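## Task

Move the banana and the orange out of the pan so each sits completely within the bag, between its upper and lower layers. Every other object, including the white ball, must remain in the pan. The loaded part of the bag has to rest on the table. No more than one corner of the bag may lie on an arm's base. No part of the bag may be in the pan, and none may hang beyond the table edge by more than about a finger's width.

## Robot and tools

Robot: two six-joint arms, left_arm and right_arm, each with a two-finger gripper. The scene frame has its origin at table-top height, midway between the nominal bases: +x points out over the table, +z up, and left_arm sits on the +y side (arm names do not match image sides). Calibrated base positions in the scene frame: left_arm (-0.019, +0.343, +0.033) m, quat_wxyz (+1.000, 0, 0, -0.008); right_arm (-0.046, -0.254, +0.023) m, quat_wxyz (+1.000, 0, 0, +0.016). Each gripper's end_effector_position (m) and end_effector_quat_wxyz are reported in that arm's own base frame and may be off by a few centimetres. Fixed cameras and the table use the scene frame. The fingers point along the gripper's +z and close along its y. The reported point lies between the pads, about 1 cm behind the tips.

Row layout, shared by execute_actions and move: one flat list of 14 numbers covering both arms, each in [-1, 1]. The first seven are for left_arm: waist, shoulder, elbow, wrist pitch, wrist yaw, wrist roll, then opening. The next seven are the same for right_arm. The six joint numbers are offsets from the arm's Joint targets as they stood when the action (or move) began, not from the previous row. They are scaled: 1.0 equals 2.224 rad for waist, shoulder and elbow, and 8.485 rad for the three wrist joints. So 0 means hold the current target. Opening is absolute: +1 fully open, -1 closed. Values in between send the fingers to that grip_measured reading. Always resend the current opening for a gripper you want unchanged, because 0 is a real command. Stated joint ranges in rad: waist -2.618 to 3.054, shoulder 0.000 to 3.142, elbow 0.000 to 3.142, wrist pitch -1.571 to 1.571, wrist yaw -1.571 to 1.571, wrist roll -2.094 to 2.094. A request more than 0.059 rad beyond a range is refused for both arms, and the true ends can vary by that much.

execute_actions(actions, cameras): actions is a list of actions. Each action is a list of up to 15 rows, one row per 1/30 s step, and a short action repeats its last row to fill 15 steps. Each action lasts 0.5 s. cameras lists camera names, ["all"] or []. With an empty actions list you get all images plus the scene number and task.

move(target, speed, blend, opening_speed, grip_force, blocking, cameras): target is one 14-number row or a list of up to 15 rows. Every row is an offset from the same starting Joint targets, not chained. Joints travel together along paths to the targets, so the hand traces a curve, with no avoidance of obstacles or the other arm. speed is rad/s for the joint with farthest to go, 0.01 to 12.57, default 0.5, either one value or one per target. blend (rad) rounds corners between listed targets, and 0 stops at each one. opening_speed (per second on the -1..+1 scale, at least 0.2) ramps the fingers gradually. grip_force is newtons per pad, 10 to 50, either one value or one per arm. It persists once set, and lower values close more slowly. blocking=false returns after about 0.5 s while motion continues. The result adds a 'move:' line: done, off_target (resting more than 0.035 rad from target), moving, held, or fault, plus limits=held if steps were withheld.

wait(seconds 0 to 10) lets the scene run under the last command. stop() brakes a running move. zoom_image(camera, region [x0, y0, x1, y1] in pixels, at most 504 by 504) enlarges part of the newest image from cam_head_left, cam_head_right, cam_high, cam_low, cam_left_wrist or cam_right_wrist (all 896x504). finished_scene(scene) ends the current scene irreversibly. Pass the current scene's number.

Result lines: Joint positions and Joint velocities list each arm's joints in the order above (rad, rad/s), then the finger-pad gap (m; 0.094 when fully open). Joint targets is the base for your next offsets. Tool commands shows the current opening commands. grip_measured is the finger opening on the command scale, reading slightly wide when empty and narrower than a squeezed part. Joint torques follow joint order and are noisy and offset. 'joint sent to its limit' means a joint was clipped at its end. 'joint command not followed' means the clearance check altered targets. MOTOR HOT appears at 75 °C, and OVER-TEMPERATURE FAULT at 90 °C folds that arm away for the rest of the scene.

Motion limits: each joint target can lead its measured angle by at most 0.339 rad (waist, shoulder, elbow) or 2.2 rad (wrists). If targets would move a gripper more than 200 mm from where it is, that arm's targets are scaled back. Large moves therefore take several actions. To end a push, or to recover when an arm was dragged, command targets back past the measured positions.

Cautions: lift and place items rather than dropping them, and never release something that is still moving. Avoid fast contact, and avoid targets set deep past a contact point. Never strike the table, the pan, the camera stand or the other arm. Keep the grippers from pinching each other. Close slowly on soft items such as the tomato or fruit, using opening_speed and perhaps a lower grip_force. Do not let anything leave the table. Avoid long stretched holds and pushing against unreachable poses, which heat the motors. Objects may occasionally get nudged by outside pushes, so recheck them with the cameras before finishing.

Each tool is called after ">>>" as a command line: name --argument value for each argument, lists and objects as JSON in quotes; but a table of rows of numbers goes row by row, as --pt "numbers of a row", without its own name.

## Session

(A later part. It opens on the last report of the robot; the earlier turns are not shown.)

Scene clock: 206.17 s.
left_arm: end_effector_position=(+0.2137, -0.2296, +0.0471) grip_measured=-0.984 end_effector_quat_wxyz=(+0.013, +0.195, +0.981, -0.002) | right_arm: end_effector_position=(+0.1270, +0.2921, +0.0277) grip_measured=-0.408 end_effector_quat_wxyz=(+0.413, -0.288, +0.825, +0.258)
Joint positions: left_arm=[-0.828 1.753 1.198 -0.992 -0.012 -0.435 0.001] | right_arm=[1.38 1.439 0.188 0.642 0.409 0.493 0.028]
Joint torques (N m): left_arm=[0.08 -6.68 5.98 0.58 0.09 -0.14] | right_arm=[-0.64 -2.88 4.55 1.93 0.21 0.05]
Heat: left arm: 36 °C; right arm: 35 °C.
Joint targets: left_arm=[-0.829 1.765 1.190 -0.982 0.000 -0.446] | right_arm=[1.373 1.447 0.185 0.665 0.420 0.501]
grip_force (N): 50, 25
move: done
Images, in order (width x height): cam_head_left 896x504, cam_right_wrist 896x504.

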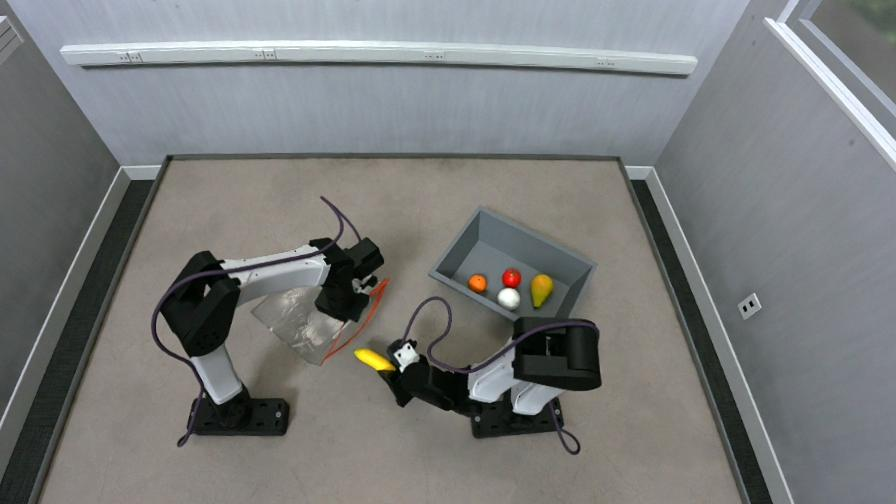

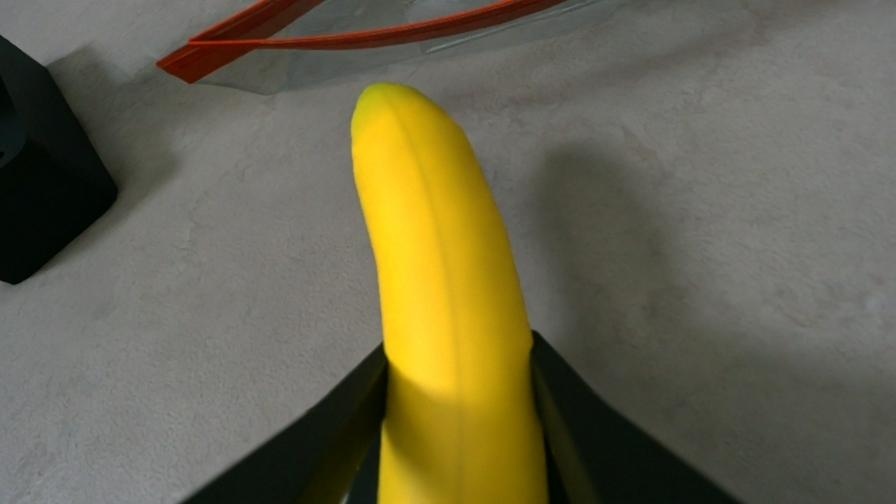

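>>> execute_actions --actions '[]' --cameras '["cam_head_left","cam_right_wrist","cam_left_wrist"]'

>>> zoom_image --camera "cam_head_left" --region '[260, 210, 460, 390]'

Scene clock: 207.77 s.
left_arm: end_effector_position=(+0.2137, -0.2296, +0.0471) grip_measured=-0.984 end_effector_quat_wxyz=(+0.013, +0.195, +0.981, -0.002) | right_arm: end_effector_position=(+0.1270, +0.2921, +0.0277) grip_measured=-0.408 end_effector_quat_wxyz=(+0.413, -0.287, +0.825, +0.258)
Joint positions: left_arm=[-0.828 1.753 1.198 -0.992 -0.012 -0.435 0.001] | right_arm=[1.38 1.439 0.188 0.642 0.409 0.494 0.028]
Joint velocities: within noise
Joint torques (N m): left_arm=[0.09 -6.63 5.94 0.58 0.09 -0.14] | right_arm=[-0.64 -2.89 4.55 1.92 0.22 0.11]
Heat: left arm: 36 °C; right arm: 35 °C.
Joint targets: left_arm=[-0.829 1.765 1.190 -0.982 0.000 -0.446] | right_arm=[1.373 1.447 0.185 0.664 0.420 0.501]
Tool commands: left_gripper/opening=-1.0 right_gripper/opening=-0.6
grip_force (N): 50, 25
Images, in order (width x height): cam_head_left 896x504, cam_left_wrist 896x504, cam_right_wrist 896x504.

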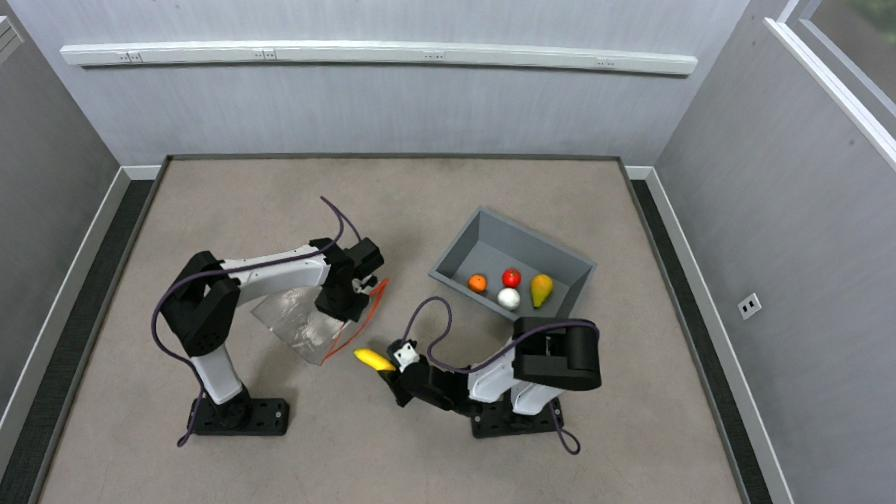

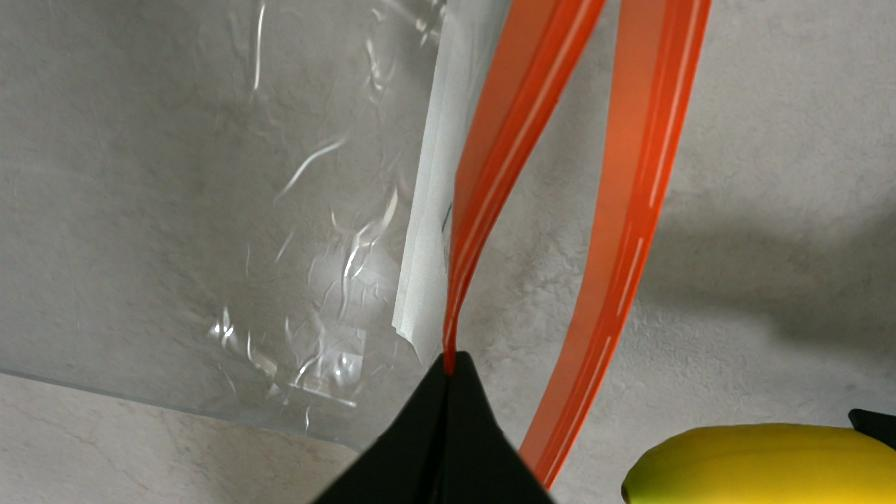

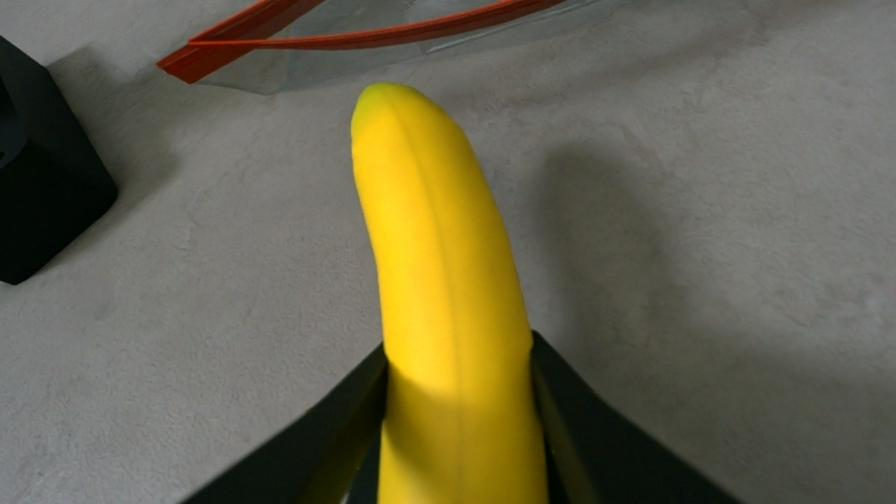

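Scaled by 2.520 from the camera's 896x504 image, which has a finer 1280x720 frame.

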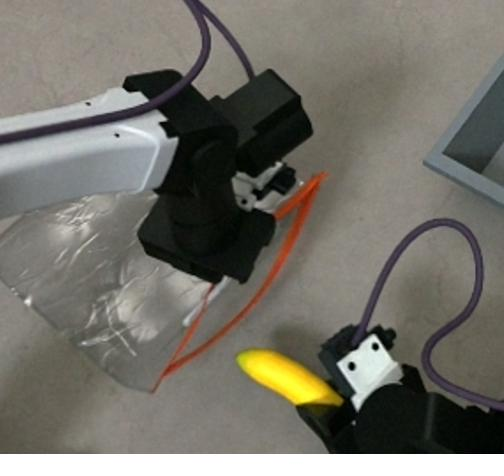

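>>> move --target '[0,0,0,0,0,0,-1,-0.0351,0.0468,0.0441,0.0006,-0.0046,0,-0.6]' --speed 0.3 --cameras '["cam_head_left","cam_right_wrist","cam_left_wrist"]'

>>> zoom_image --camera "cam_head_left" --region '[260, 210, 460, 390]'

Scene clock: 210.90 s.
left_arm: end_effector_position=(+0.2137, -0.2296, +0.0471) grip_measured=-0.984 end_effector_quat_wxyz=(+0.013, +0.195, +0.981, -0.002) | right_arm: end_effector_position=(+0.1514, +0.3012, +0.0218) grip_measured=-0.408 end_effector_quat_wxyz=(+0.412, -0.263, +0.838, +0.241)
Joint positions: left_arm=[-0.828 1.753 1.198 -0.992 -0.012 -0.435 0.001] | right_arm=[1.302 1.542 0.264 0.65 0.389 0.494 0.028]
Joint torques (N m): left_arm=[0.06 -6.67 6 0.57 0.09 -0.14] | right_arm=[-0.66 -3.54 6.5 1.89 0.04 0.11]
Heat: left arm: 36 °C; right arm: 35 °C.
Joint targets: left_arm=[-0.829 1.765 1.190 -0.982 0.000 -0.446] | right_arm=[1.295 1.551 0.283 0.670 0.381 0.501]
grip_force (N): 50, 25
move: done
Images, in order (width x height): cam_head_left 896x504, cam_left_wrist 896x504, cam_right_wrist 896x504.

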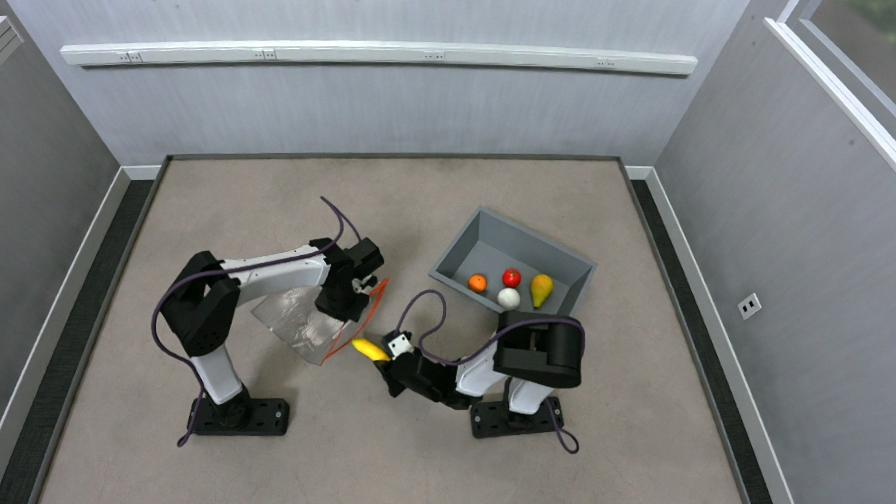

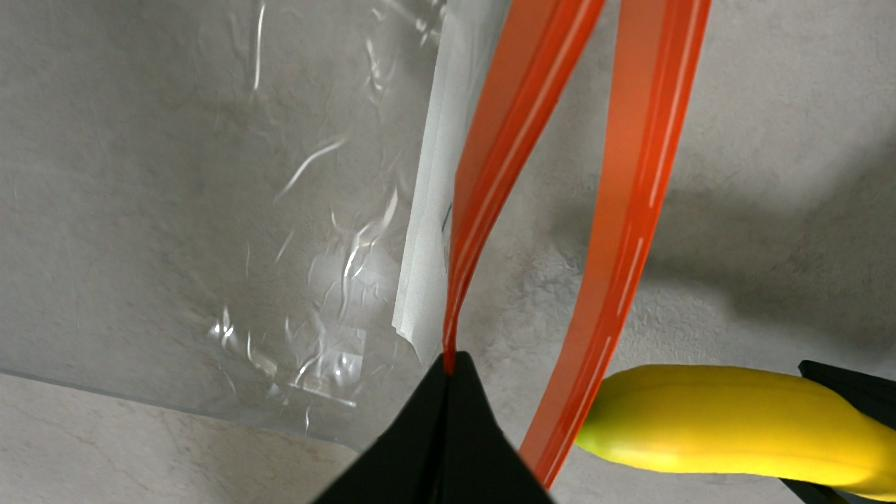

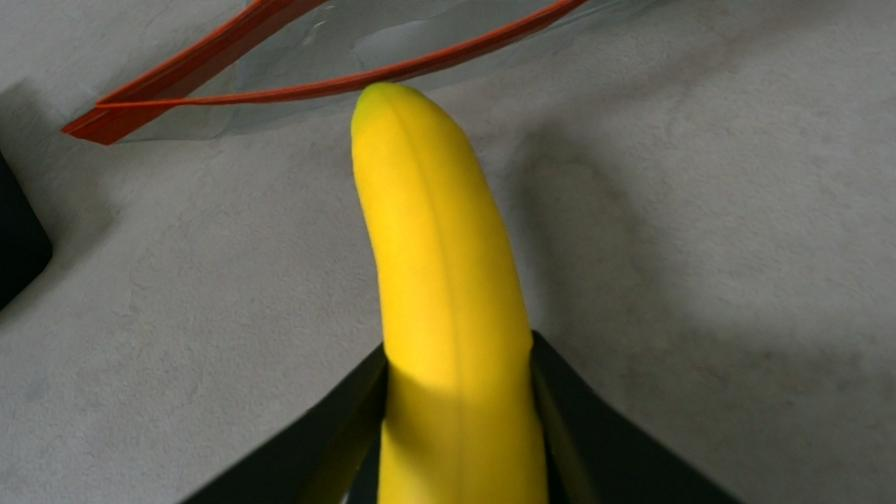

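Scaled by 2.520 from the camera's 896x504 image, which has a finer 1280x720 frame.

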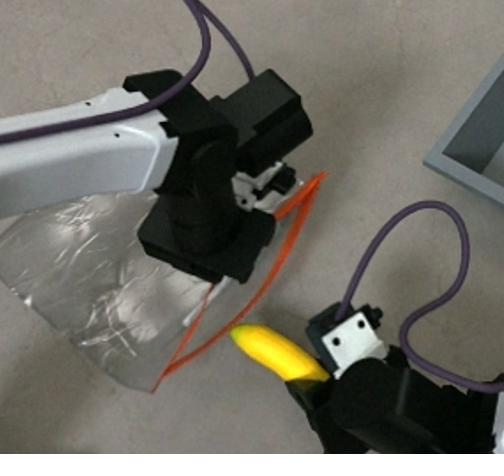

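>>> move --pt "0 0 0 0 0 0 -1 0 -0.045 0 -0.0118 0 0 -0.6" --pt "0 0 0 0 0 0 -1 0.0164 0.0459 0.0645 -0.0027 0.0107 0 -0.6" --speed 0.3 --blend 0.02 --cameras '["cam_head_left","cam_right_wrist","cam_left_wrist"]'

>>> zoom_image --camera "cam_head_left" --region '[260, 210, 460, 390]'

Scene clock: 213.37 s.
left_arm: end_effector_position=(+0.2137, -0.2296, +0.0471) grip_measured=-0.984 end_effector_quat_wxyz=(+0.013, +0.195, +0.981, -0.003) | right_arm: end_effector_position=(+0.1634, +0.3341, +0.0320) grip_measured=-0.408 end_effector_quat_wxyz=(+0.434, -0.253, +0.833, +0.229)
Joint positions: left_arm=[-0.828 1.753 1.198 -0.991 -0.012 -0.435 0.001] | right_arm=[1.325 1.644 0.406 0.623 0.458 0.494 0.028]
Joint torques (N m): left_arm=[0.06 -6.65 5.96 0.54 0.09 -0.15] | right_arm=[0.69 -4.6 6.86 1.91 0.25 0.11]
Heat: left arm: 36 °C; right arm: 35 °C.
Joint targets: left_arm=[-0.829 1.765 1.190 -0.982 0.000 -0.446] | right_arm=[1.332 1.654 0.427 0.647 0.472 0.501]
grip_force (N): 50, 25
move: done
Images, in order (width x height): cam_head_left 896x504, cam_left_wrist 896x504, cam_right_wrist 896x504.

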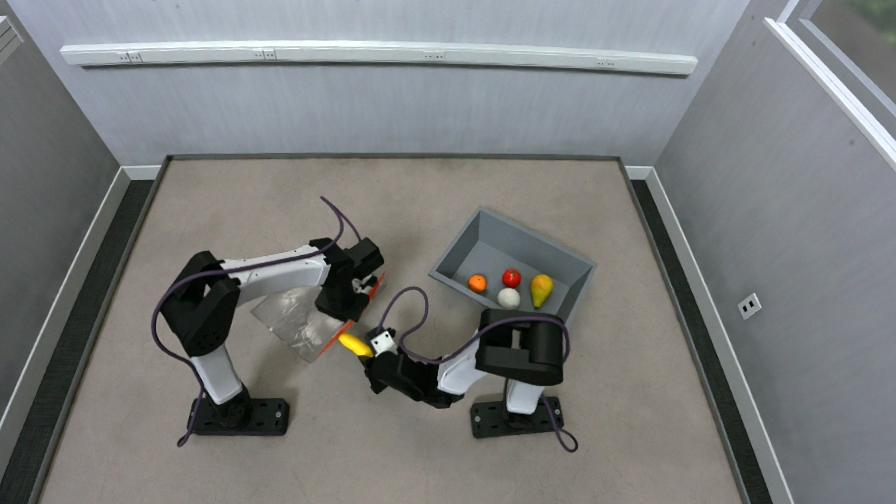

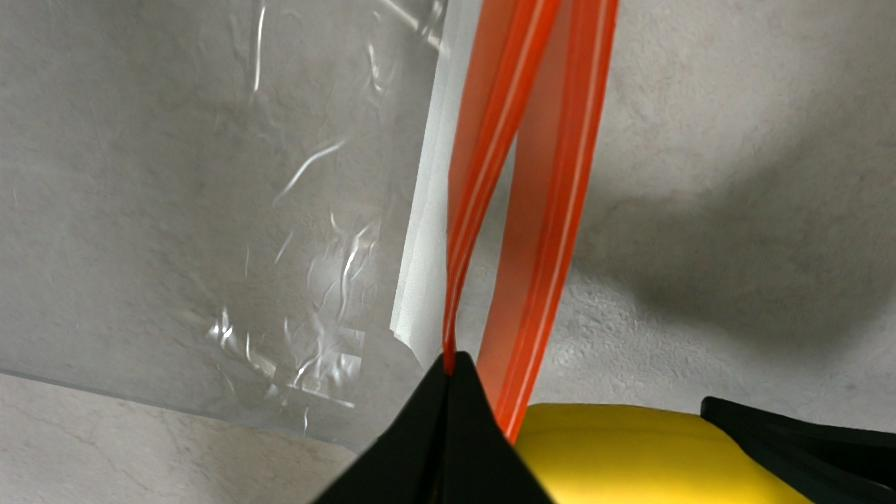

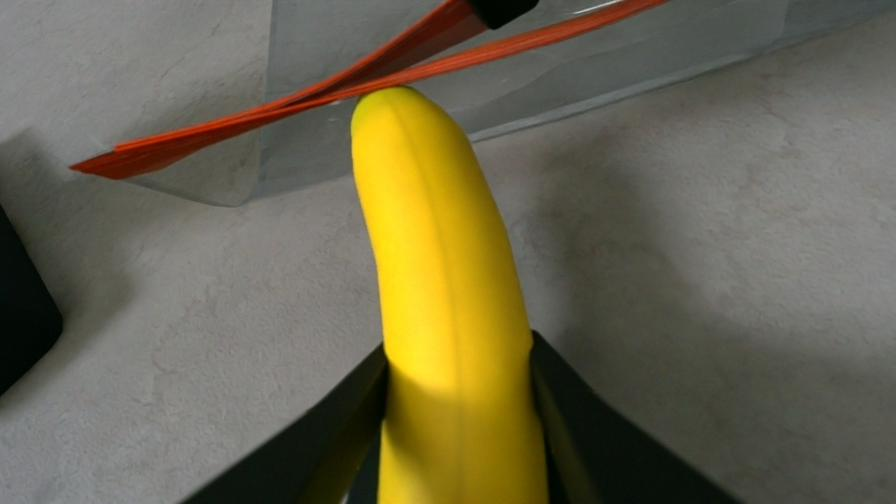

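Scaled by 2.520 from the camera's 896x504 image, which has a finer 1280x720 frame.

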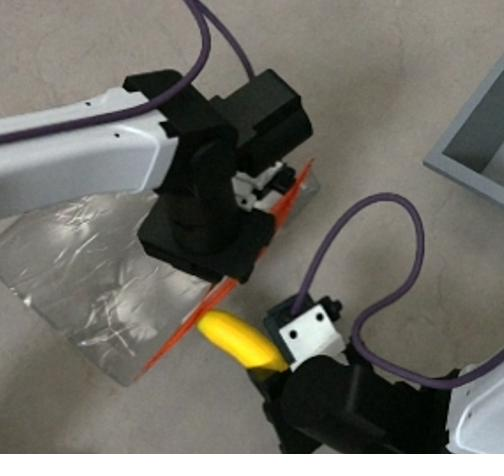

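>>> move --pt "0 0 0 0 0 0 -1 0.0261 -0.1367 0.1605 -0.1275 0 0 -0.6" --pt "0 0 0 0 0 0 -1 -0.0054 -0.0522 0.2244 -0.1246 0 0 -0.6" --speed 0.5 --blend 0.02 --cameras '["cam_head_left","cam_right_wrist","cam_left_wrist"]'

>>> zoom_image --camera "cam_head_left" --region '[260, 210, 460, 390]'

Scene clock: 218.70 s.
left_arm: end_effector_position=(+0.2137, -0.2296, +0.0471) grip_measured=-0.984 end_effector_quat_wxyz=(+0.013, +0.195, +0.981, -0.003) | right_arm: end_effector_position=(+0.1618, +0.3266, +0.0809) grip_measured=-0.408 end_effector_quat_wxyz=(+0.328, -0.326, +0.885, +0.061)
Joint positions: left_arm=[-0.828 1.753 1.198 -0.991 -0.012 -0.435 0.001] | right_arm=[1.325 1.53 0.897 -0.419 0.461 0.494 0.028]
Joint torques (N m): left_arm=[0.1 -6.67 5.96 0.57 0.08 -0.13] | right_arm=[-0.53 -5.39 9.39 1.26 0.31 0.13]
Heat: left arm: 36 °C; right arm: 35 °C.
Joint targets: left_arm=[-0.829 1.765 1.190 -0.982 0.000 -0.446] | right_arm=[1.319 1.538 0.926 -0.410 0.472 0.501]
grip_force (N): 50, 25
move: done
Images, in order (width x height): cam_head_left 896x504, cam_left_wrist 896x504, cam_right_wrist 896x504.

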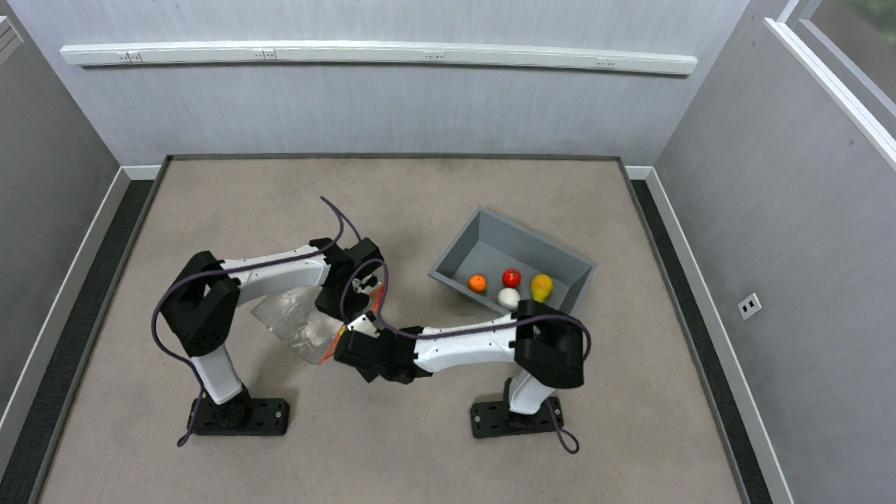

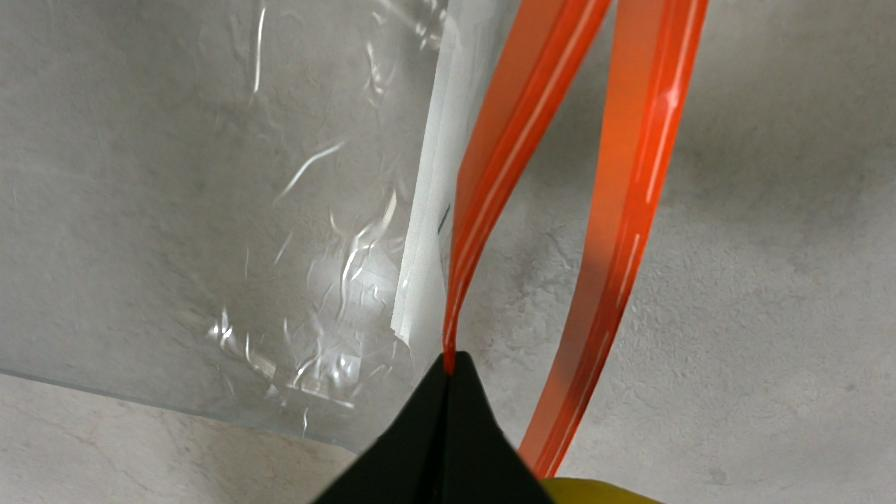

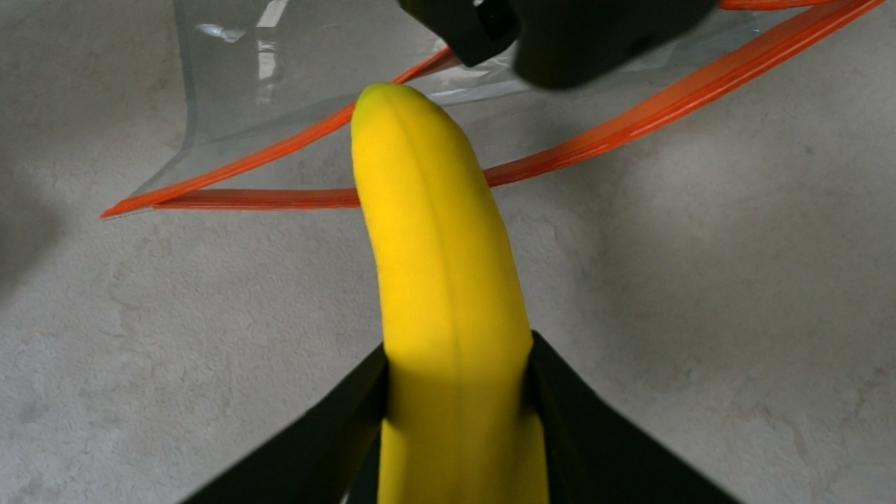

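Scaled by 2.520 from the camera's 896x504 image, which has a finer 1280x720 frame.

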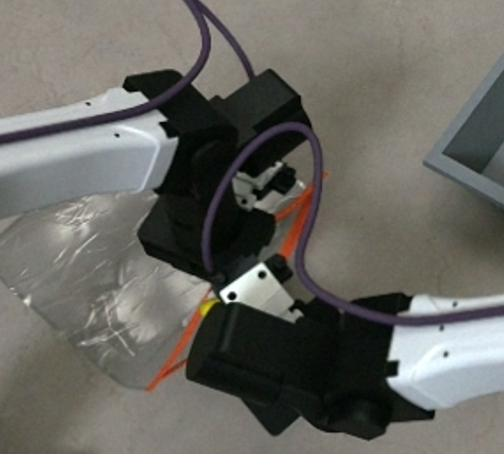

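>>> move --target '[0,0,0,0,0,0,-1,0.0063,0.013,-0.0522,0.0192,0,0,-0.6]' --speed 0.2 --cameras '["cam_head_left","cam_right_wrist","cam_left_wrist"]'

>>> zoom_image --camera "cam_head_left" --region '[260, 210, 460, 390]'

Scene clock: 220.60 s.
left_arm: end_effector_position=(+0.2139, -0.2298, +0.0471) grip_measured=-0.984 end_effector_quat_wxyz=(+0.014, +0.195, +0.981, -0.003) | right_arm: end_effector_position=(+0.1629, +0.3291, +0.0607) grip_measured=-0.408 end_effector_quat_wxyz=(+0.339, -0.319, +0.882, +0.076)
Joint positions: left_arm=[-0.828 1.753 1.198 -0.991 -0.012 -0.435 0.001] | right_arm=[1.325 1.557 0.812 -0.267 0.465 0.494 0.028]
Joint torques (N m): left_arm=[0.06 -6.67 5.96 0.58 0.09 -0.13] | right_arm=[0.85 -5.27 6.13 1.41 0.27 0.12]
Heat: left arm: 36 °C; right arm: 35 °C.
Joint targets: left_arm=[-0.829 1.765 1.190 -0.982 0.000 -0.446] | right_arm=[1.333 1.566 0.810 -0.248 0.472 0.501]
grip_force (N): 50, 25
move: done
Images, in order (width x height): cam_head_left 896x504, cam_left_wrist 896x504, cam_right_wrist 896x504.

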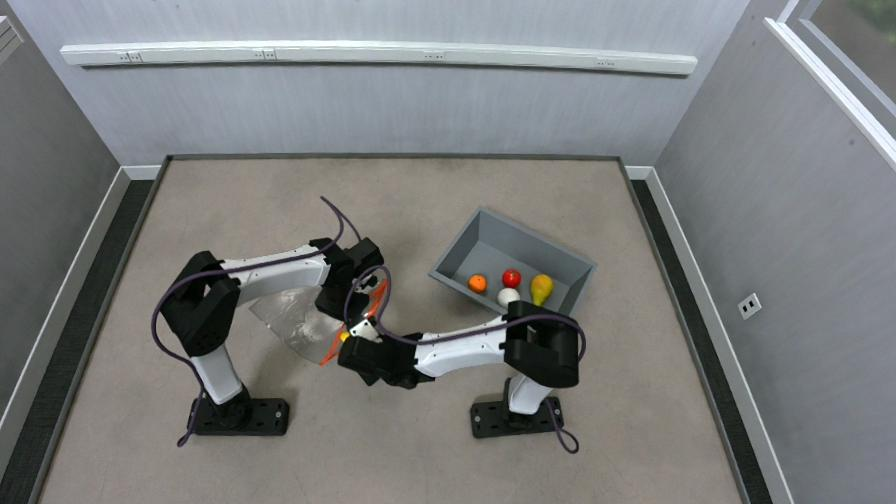

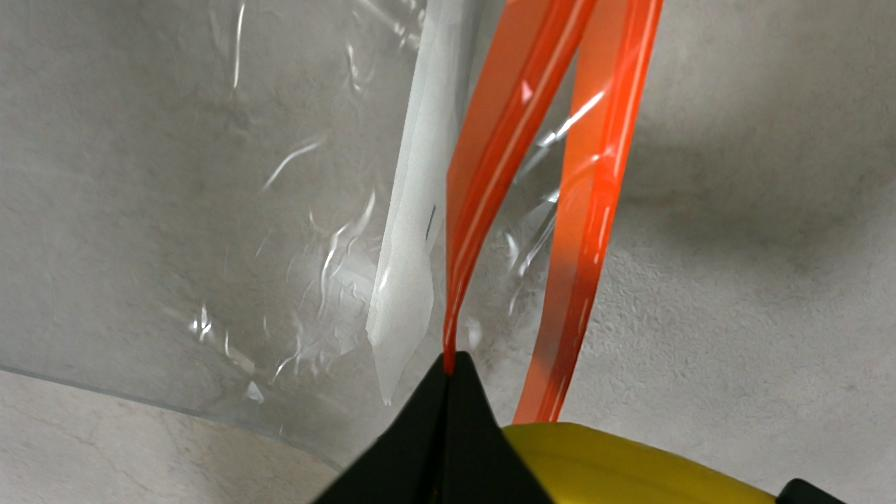

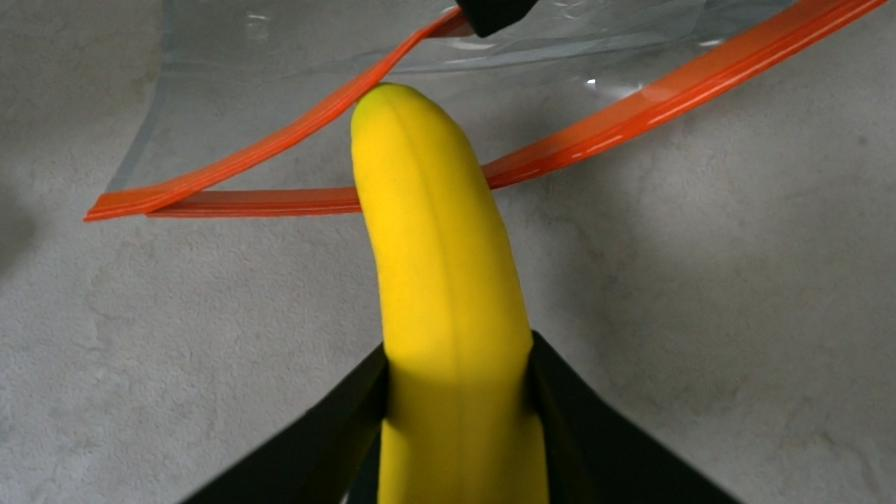

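Scaled by 2.520 from the camera's 896x504 image, which has a finer 1280x720 frame.

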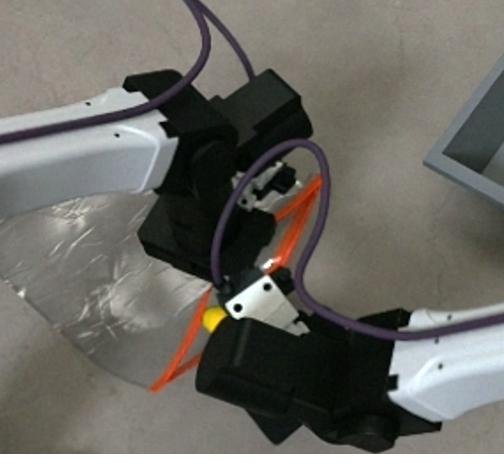

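>>> move --target '[0,0,0,0,0,0,-1,0,0.0247,-0.0585,0.0292,0,0,-0.6]' --speed 0.2 --cameras '["cam_head_left","cam_right_wrist","cam_left_wrist"]'

>>> zoom_image --camera "cam_head_left" --region '[260, 210, 460, 390]'

Scene clock: 223.30 s.
left_arm: end_effector_position=(+0.2139, -0.2298, +0.0471) grip_measured=-0.984 end_effector_quat_wxyz=(+0.014, +0.195, +0.981, -0.003) | right_arm: end_effector_position=(+0.1630, +0.3294, +0.0302) grip_measured=-0.408 end_effector_quat_wxyz=(+0.356, -0.309, +0.876, +0.100)
Joint positions: left_arm=[-0.828 1.753 1.198 -0.991 -0.012 -0.435 0.001] | right_arm=[1.325 1.612 0.682 -0.02 0.465 0.494 0.028]
Joint torques (N m): left_arm=[0.09 -6.64 5.96 0.56 0.07 -0.14] | right_arm=[0.84 -5.24 5.6 1.53 0.27 0.12]
Heat: left arm: 36 °C; right arm: 35 °C.
Joint targets: left_arm=[-0.829 1.765 1.190 -0.982 0.000 -0.446] | right_arm=[1.333 1.621 0.680 0.000 0.472 0.501]
grip_force (N): 50, 25
move: done
Images, in order (width x height): cam_head_left 896x504, cam_left_wrist 896x504, cam_right_wrist 896x504.

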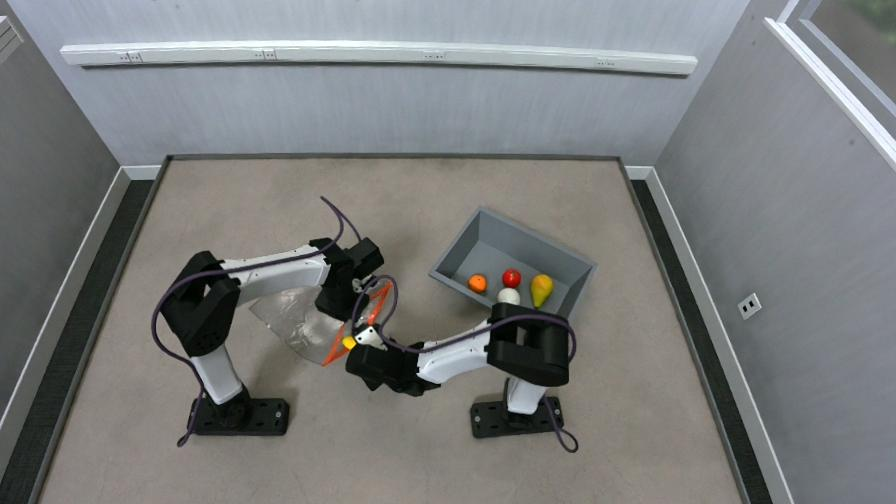

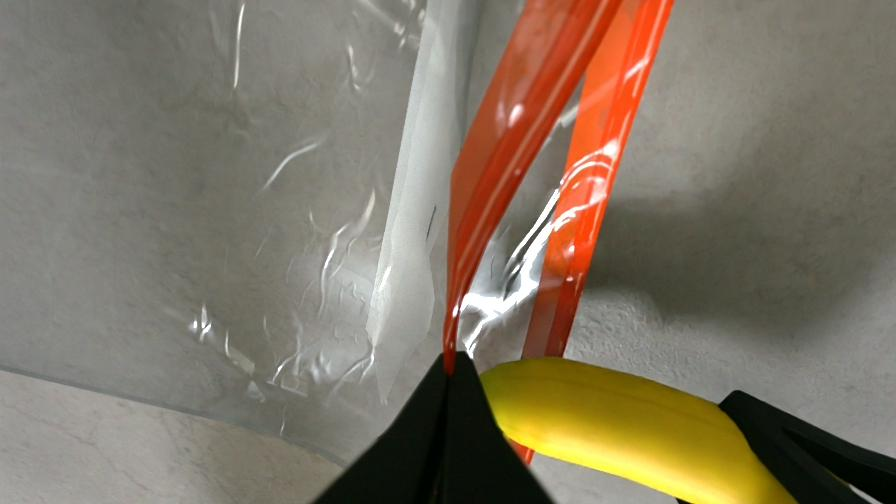

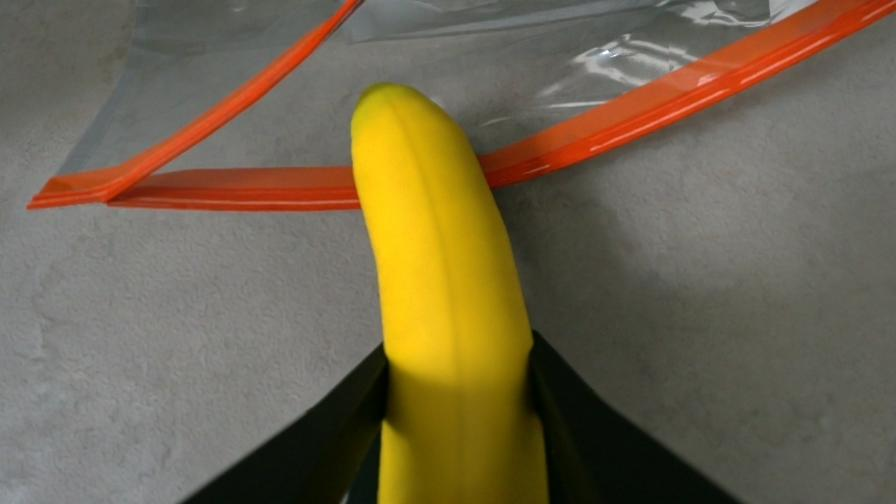

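Scaled by 2.520 from the camera's 896x504 image, which has a finer 1280x720 frame.

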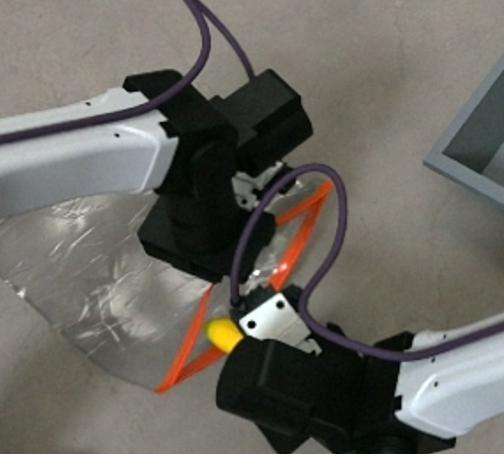

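>>> move --target '[0,0,0,0,0,0,-1,-0.0166,0.0567,-0.0278,0.0454,-0.0029,0,-0.6]' --speed 0.2 --cameras '["cam_head_left","cam_right_wrist","cam_left_wrist"]'

>>> zoom_image --camera "cam_head_left" --region '[260, 210, 460, 390]'

Scene clock: 226.10 s.
left_arm: end_effector_position=(+0.2139, -0.2298, +0.0471) grip_measured=-0.984 end_effector_quat_wxyz=(+0.014, +0.195, +0.981, -0.003) | right_arm: end_effector_position=(+0.1773, +0.3587, +0.0220) grip_measured=-0.408 end_effector_quat_wxyz=(+0.402, -0.270, +0.857, +0.174)
Joint positions: left_arm=[-0.828 1.753 1.198 -0.991 -0.012 -0.435 0.001] | right_arm=[1.304 1.737 0.621 0.361 0.455 0.494 0.028]
Joint torques (N m): left_arm=[0.08 -6.65 5.96 0.57 0.08 -0.15] | right_arm=[-0.68 -5.78 5.01 1.76 0.09 0.11]
Heat: left arm: 36 °C; right arm: 35 °C.
Joint targets: left_arm=[-0.829 1.765 1.190 -0.982 0.000 -0.446] | right_arm=[1.297 1.748 0.618 0.385 0.447 0.501]
grip_force (N): 50, 25
move: done
Images, in order (width x height): cam_head_left 896x504, cam_left_wrist 896x504, cam_right_wrist 896x504.

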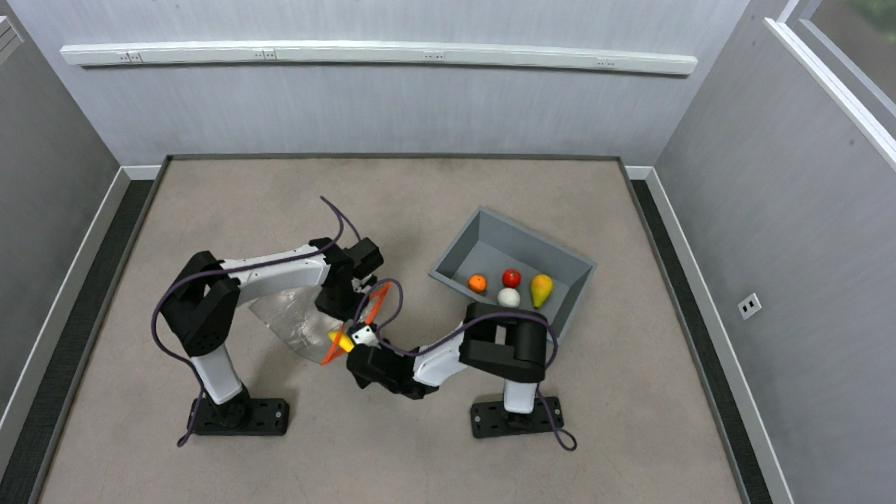

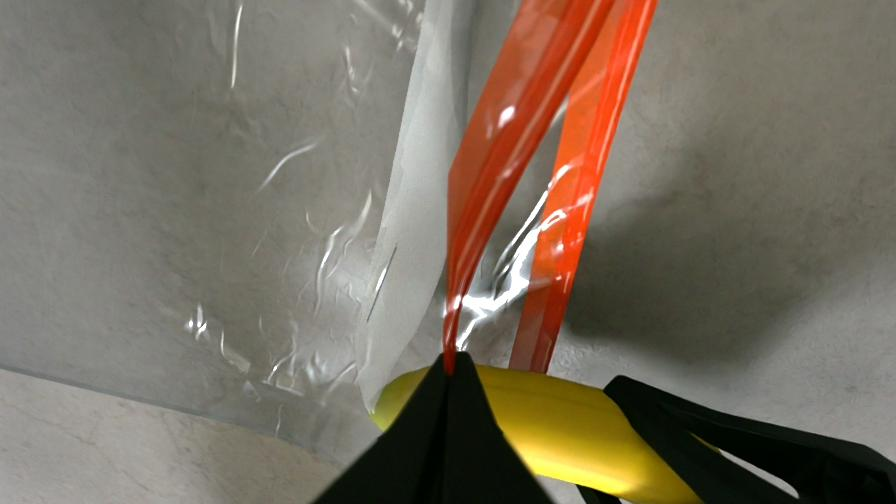

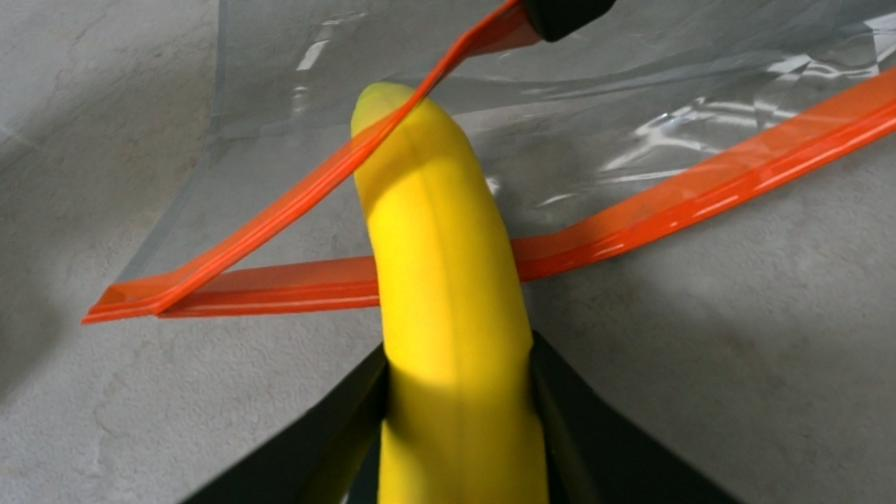

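Scaled by 2.520 from the camera's 896x504 image, which has a finer 1280x720 frame.

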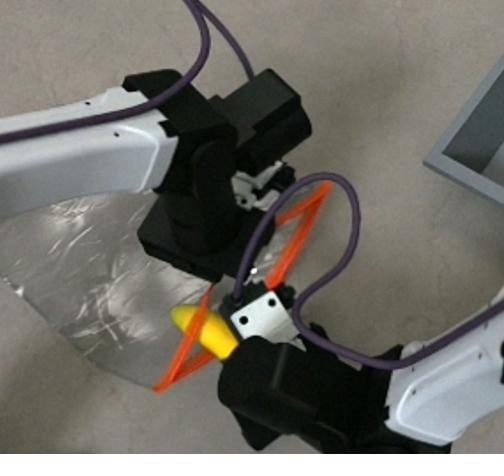

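>>> move --target '[0,0,0,0,0,0,-1,0,0.0531,-0.0454,0.0382,0,0,-0.6]' --speed 0.2 --cameras '["cam_right_wrist","cam_left_wrist"]'

Scene clock: 229.03 s.
left_arm: end_effector_position=(+0.2139, -0.2298, +0.0471) grip_measured=-0.984 end_effector_quat_wxyz=(+0.014, +0.195, +0.981, -0.003) | right_arm: end_effector_position=(+0.1773, +0.3592, +0.0036) grip_measured=-0.408 end_effector_quat_wxyz=(+0.428, -0.251, +0.841, +0.214)
Joint positions: left_arm=[-0.828 1.753 1.198 -0.991 -0.012 -0.435 0.001] | right_arm=[1.304 1.855 0.52 0.687 0.454 0.494 0.028]
Joint torques (N m): left_arm=[0.03 -6.61 5.98 0.55 0.08 -0.15] | right_arm=[-0.68 -5.89 4.04 1.87 0.07 0.11]
Heat: left arm: 36 °C; right arm: 35 °C.
Joint targets: left_arm=[-0.829 1.765 1.190 -0.982 0.000 -0.446] | right_arm=[1.297 1.866 0.517 0.710 0.447 0.501]
grip_force (N): 50, 25
move: done
Images, in order (width x height): cam_left_wrist 896x504, cam_right_wrist 896x504.

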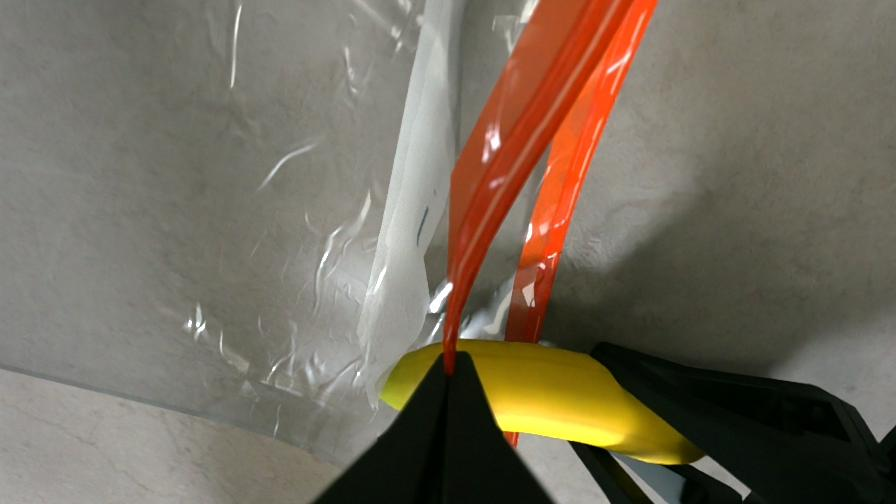

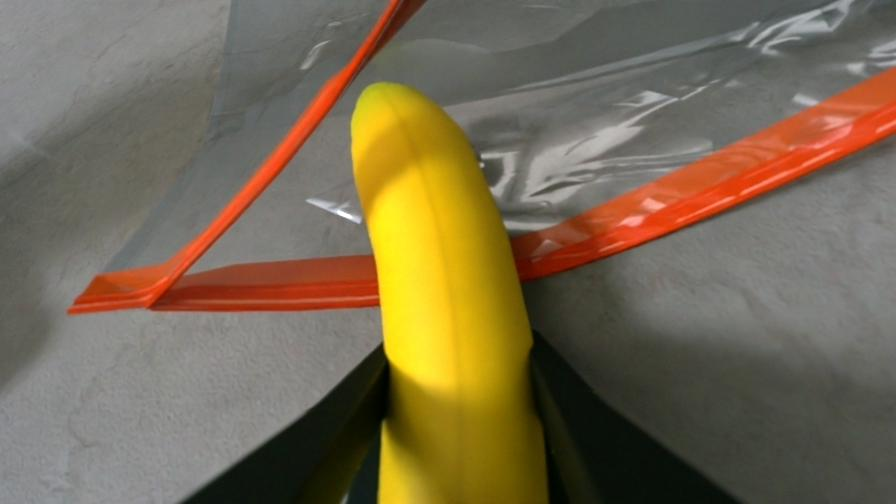

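>>> move --target '[0,0,0,0,0,0,-1,-0.0108,0.027,0.0585,-0.0055,0,0,-0.6]' --speed 0.2 --cameras '["cam_head_left","cam_right_wrist","cam_left_wrist"]'

>>> zoom_image --camera "cam_head_left" --region '[260, 210, 460, 390]'

Scene clock: 230.93 s.
left_arm: end_effector_position=(+0.2139, -0.2298, +0.0471) grip_measured=-0.984 end_effector_quat_wxyz=(+0.014, +0.195, +0.981, -0.003) | right_arm: end_effector_position=(+0.1940, +0.3819, +0.0083) grip_measured=-0.408 end_effector_quat_wxyz=(+0.435, -0.238, +0.841, +0.216)
Joint positions: left_arm=[-0.828 1.753 1.198 -0.991 -0.012 -0.435 0.001] | right_arm=[1.28 1.914 0.627 0.658 0.454 0.494 0.028]
Joint torques (N m): left_arm=[0.06 -6.67 5.97 0.55 0.08 -0.14] | right_arm=[-0.69 -6.49 6.49 1.7 0.07 0.1]
Heat: left arm: 35 °C; right arm: 35 °C.
Joint targets: left_arm=[-0.829 1.765 1.190 -0.982 0.000 -0.446] | right_arm=[1.273 1.926 0.647 0.663 0.447 0.501]
grip_force (N): 50, 25
move: done
Images, in order (width x height): cam_head_left 896x504, cam_left_wrist 896x504, cam_right_wrist 896x504.

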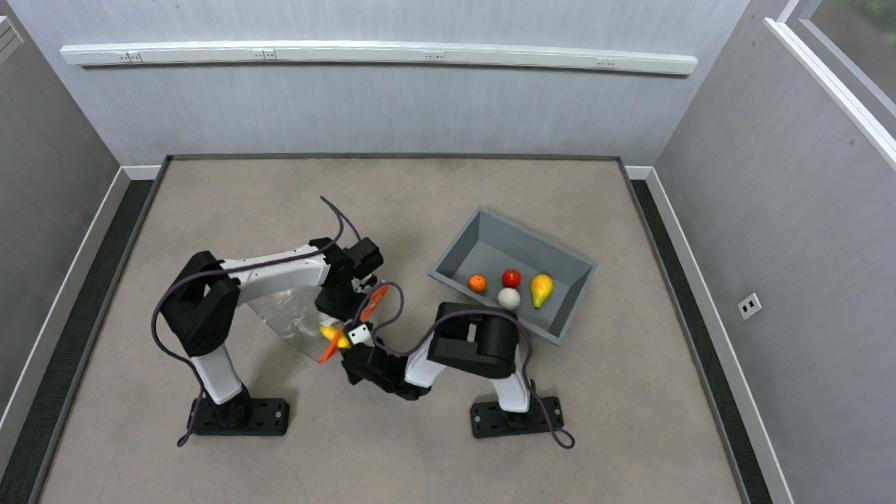

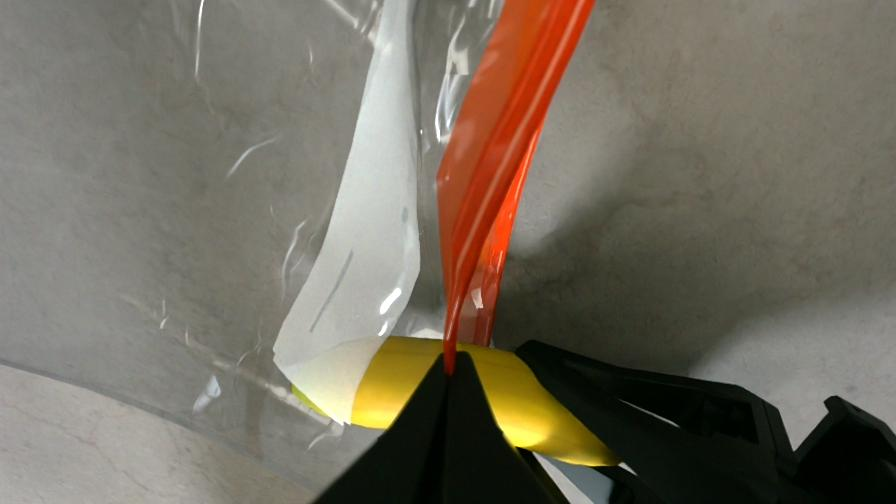

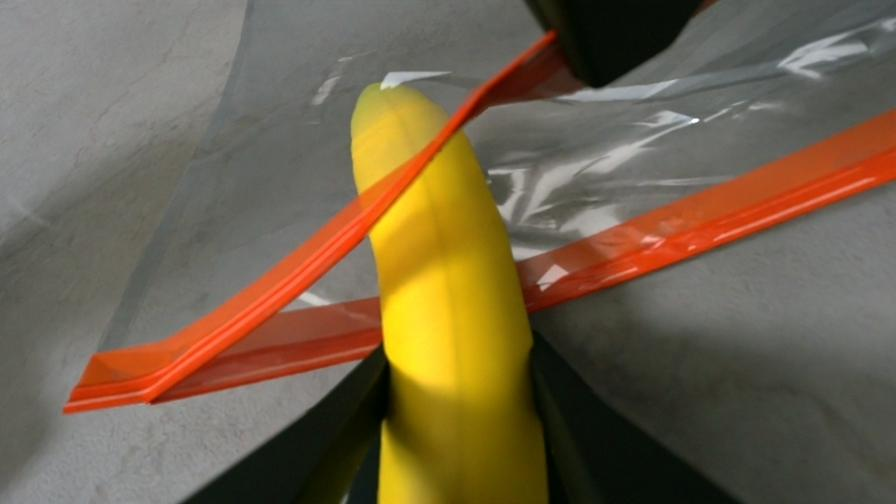

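Scaled by 2.520 from the camera's 896x504 image, which has a finer 1280x720 frame.

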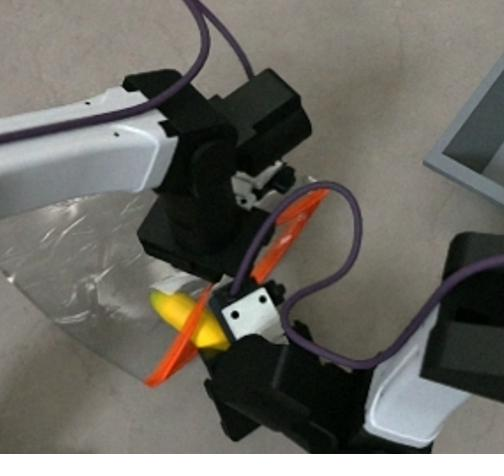

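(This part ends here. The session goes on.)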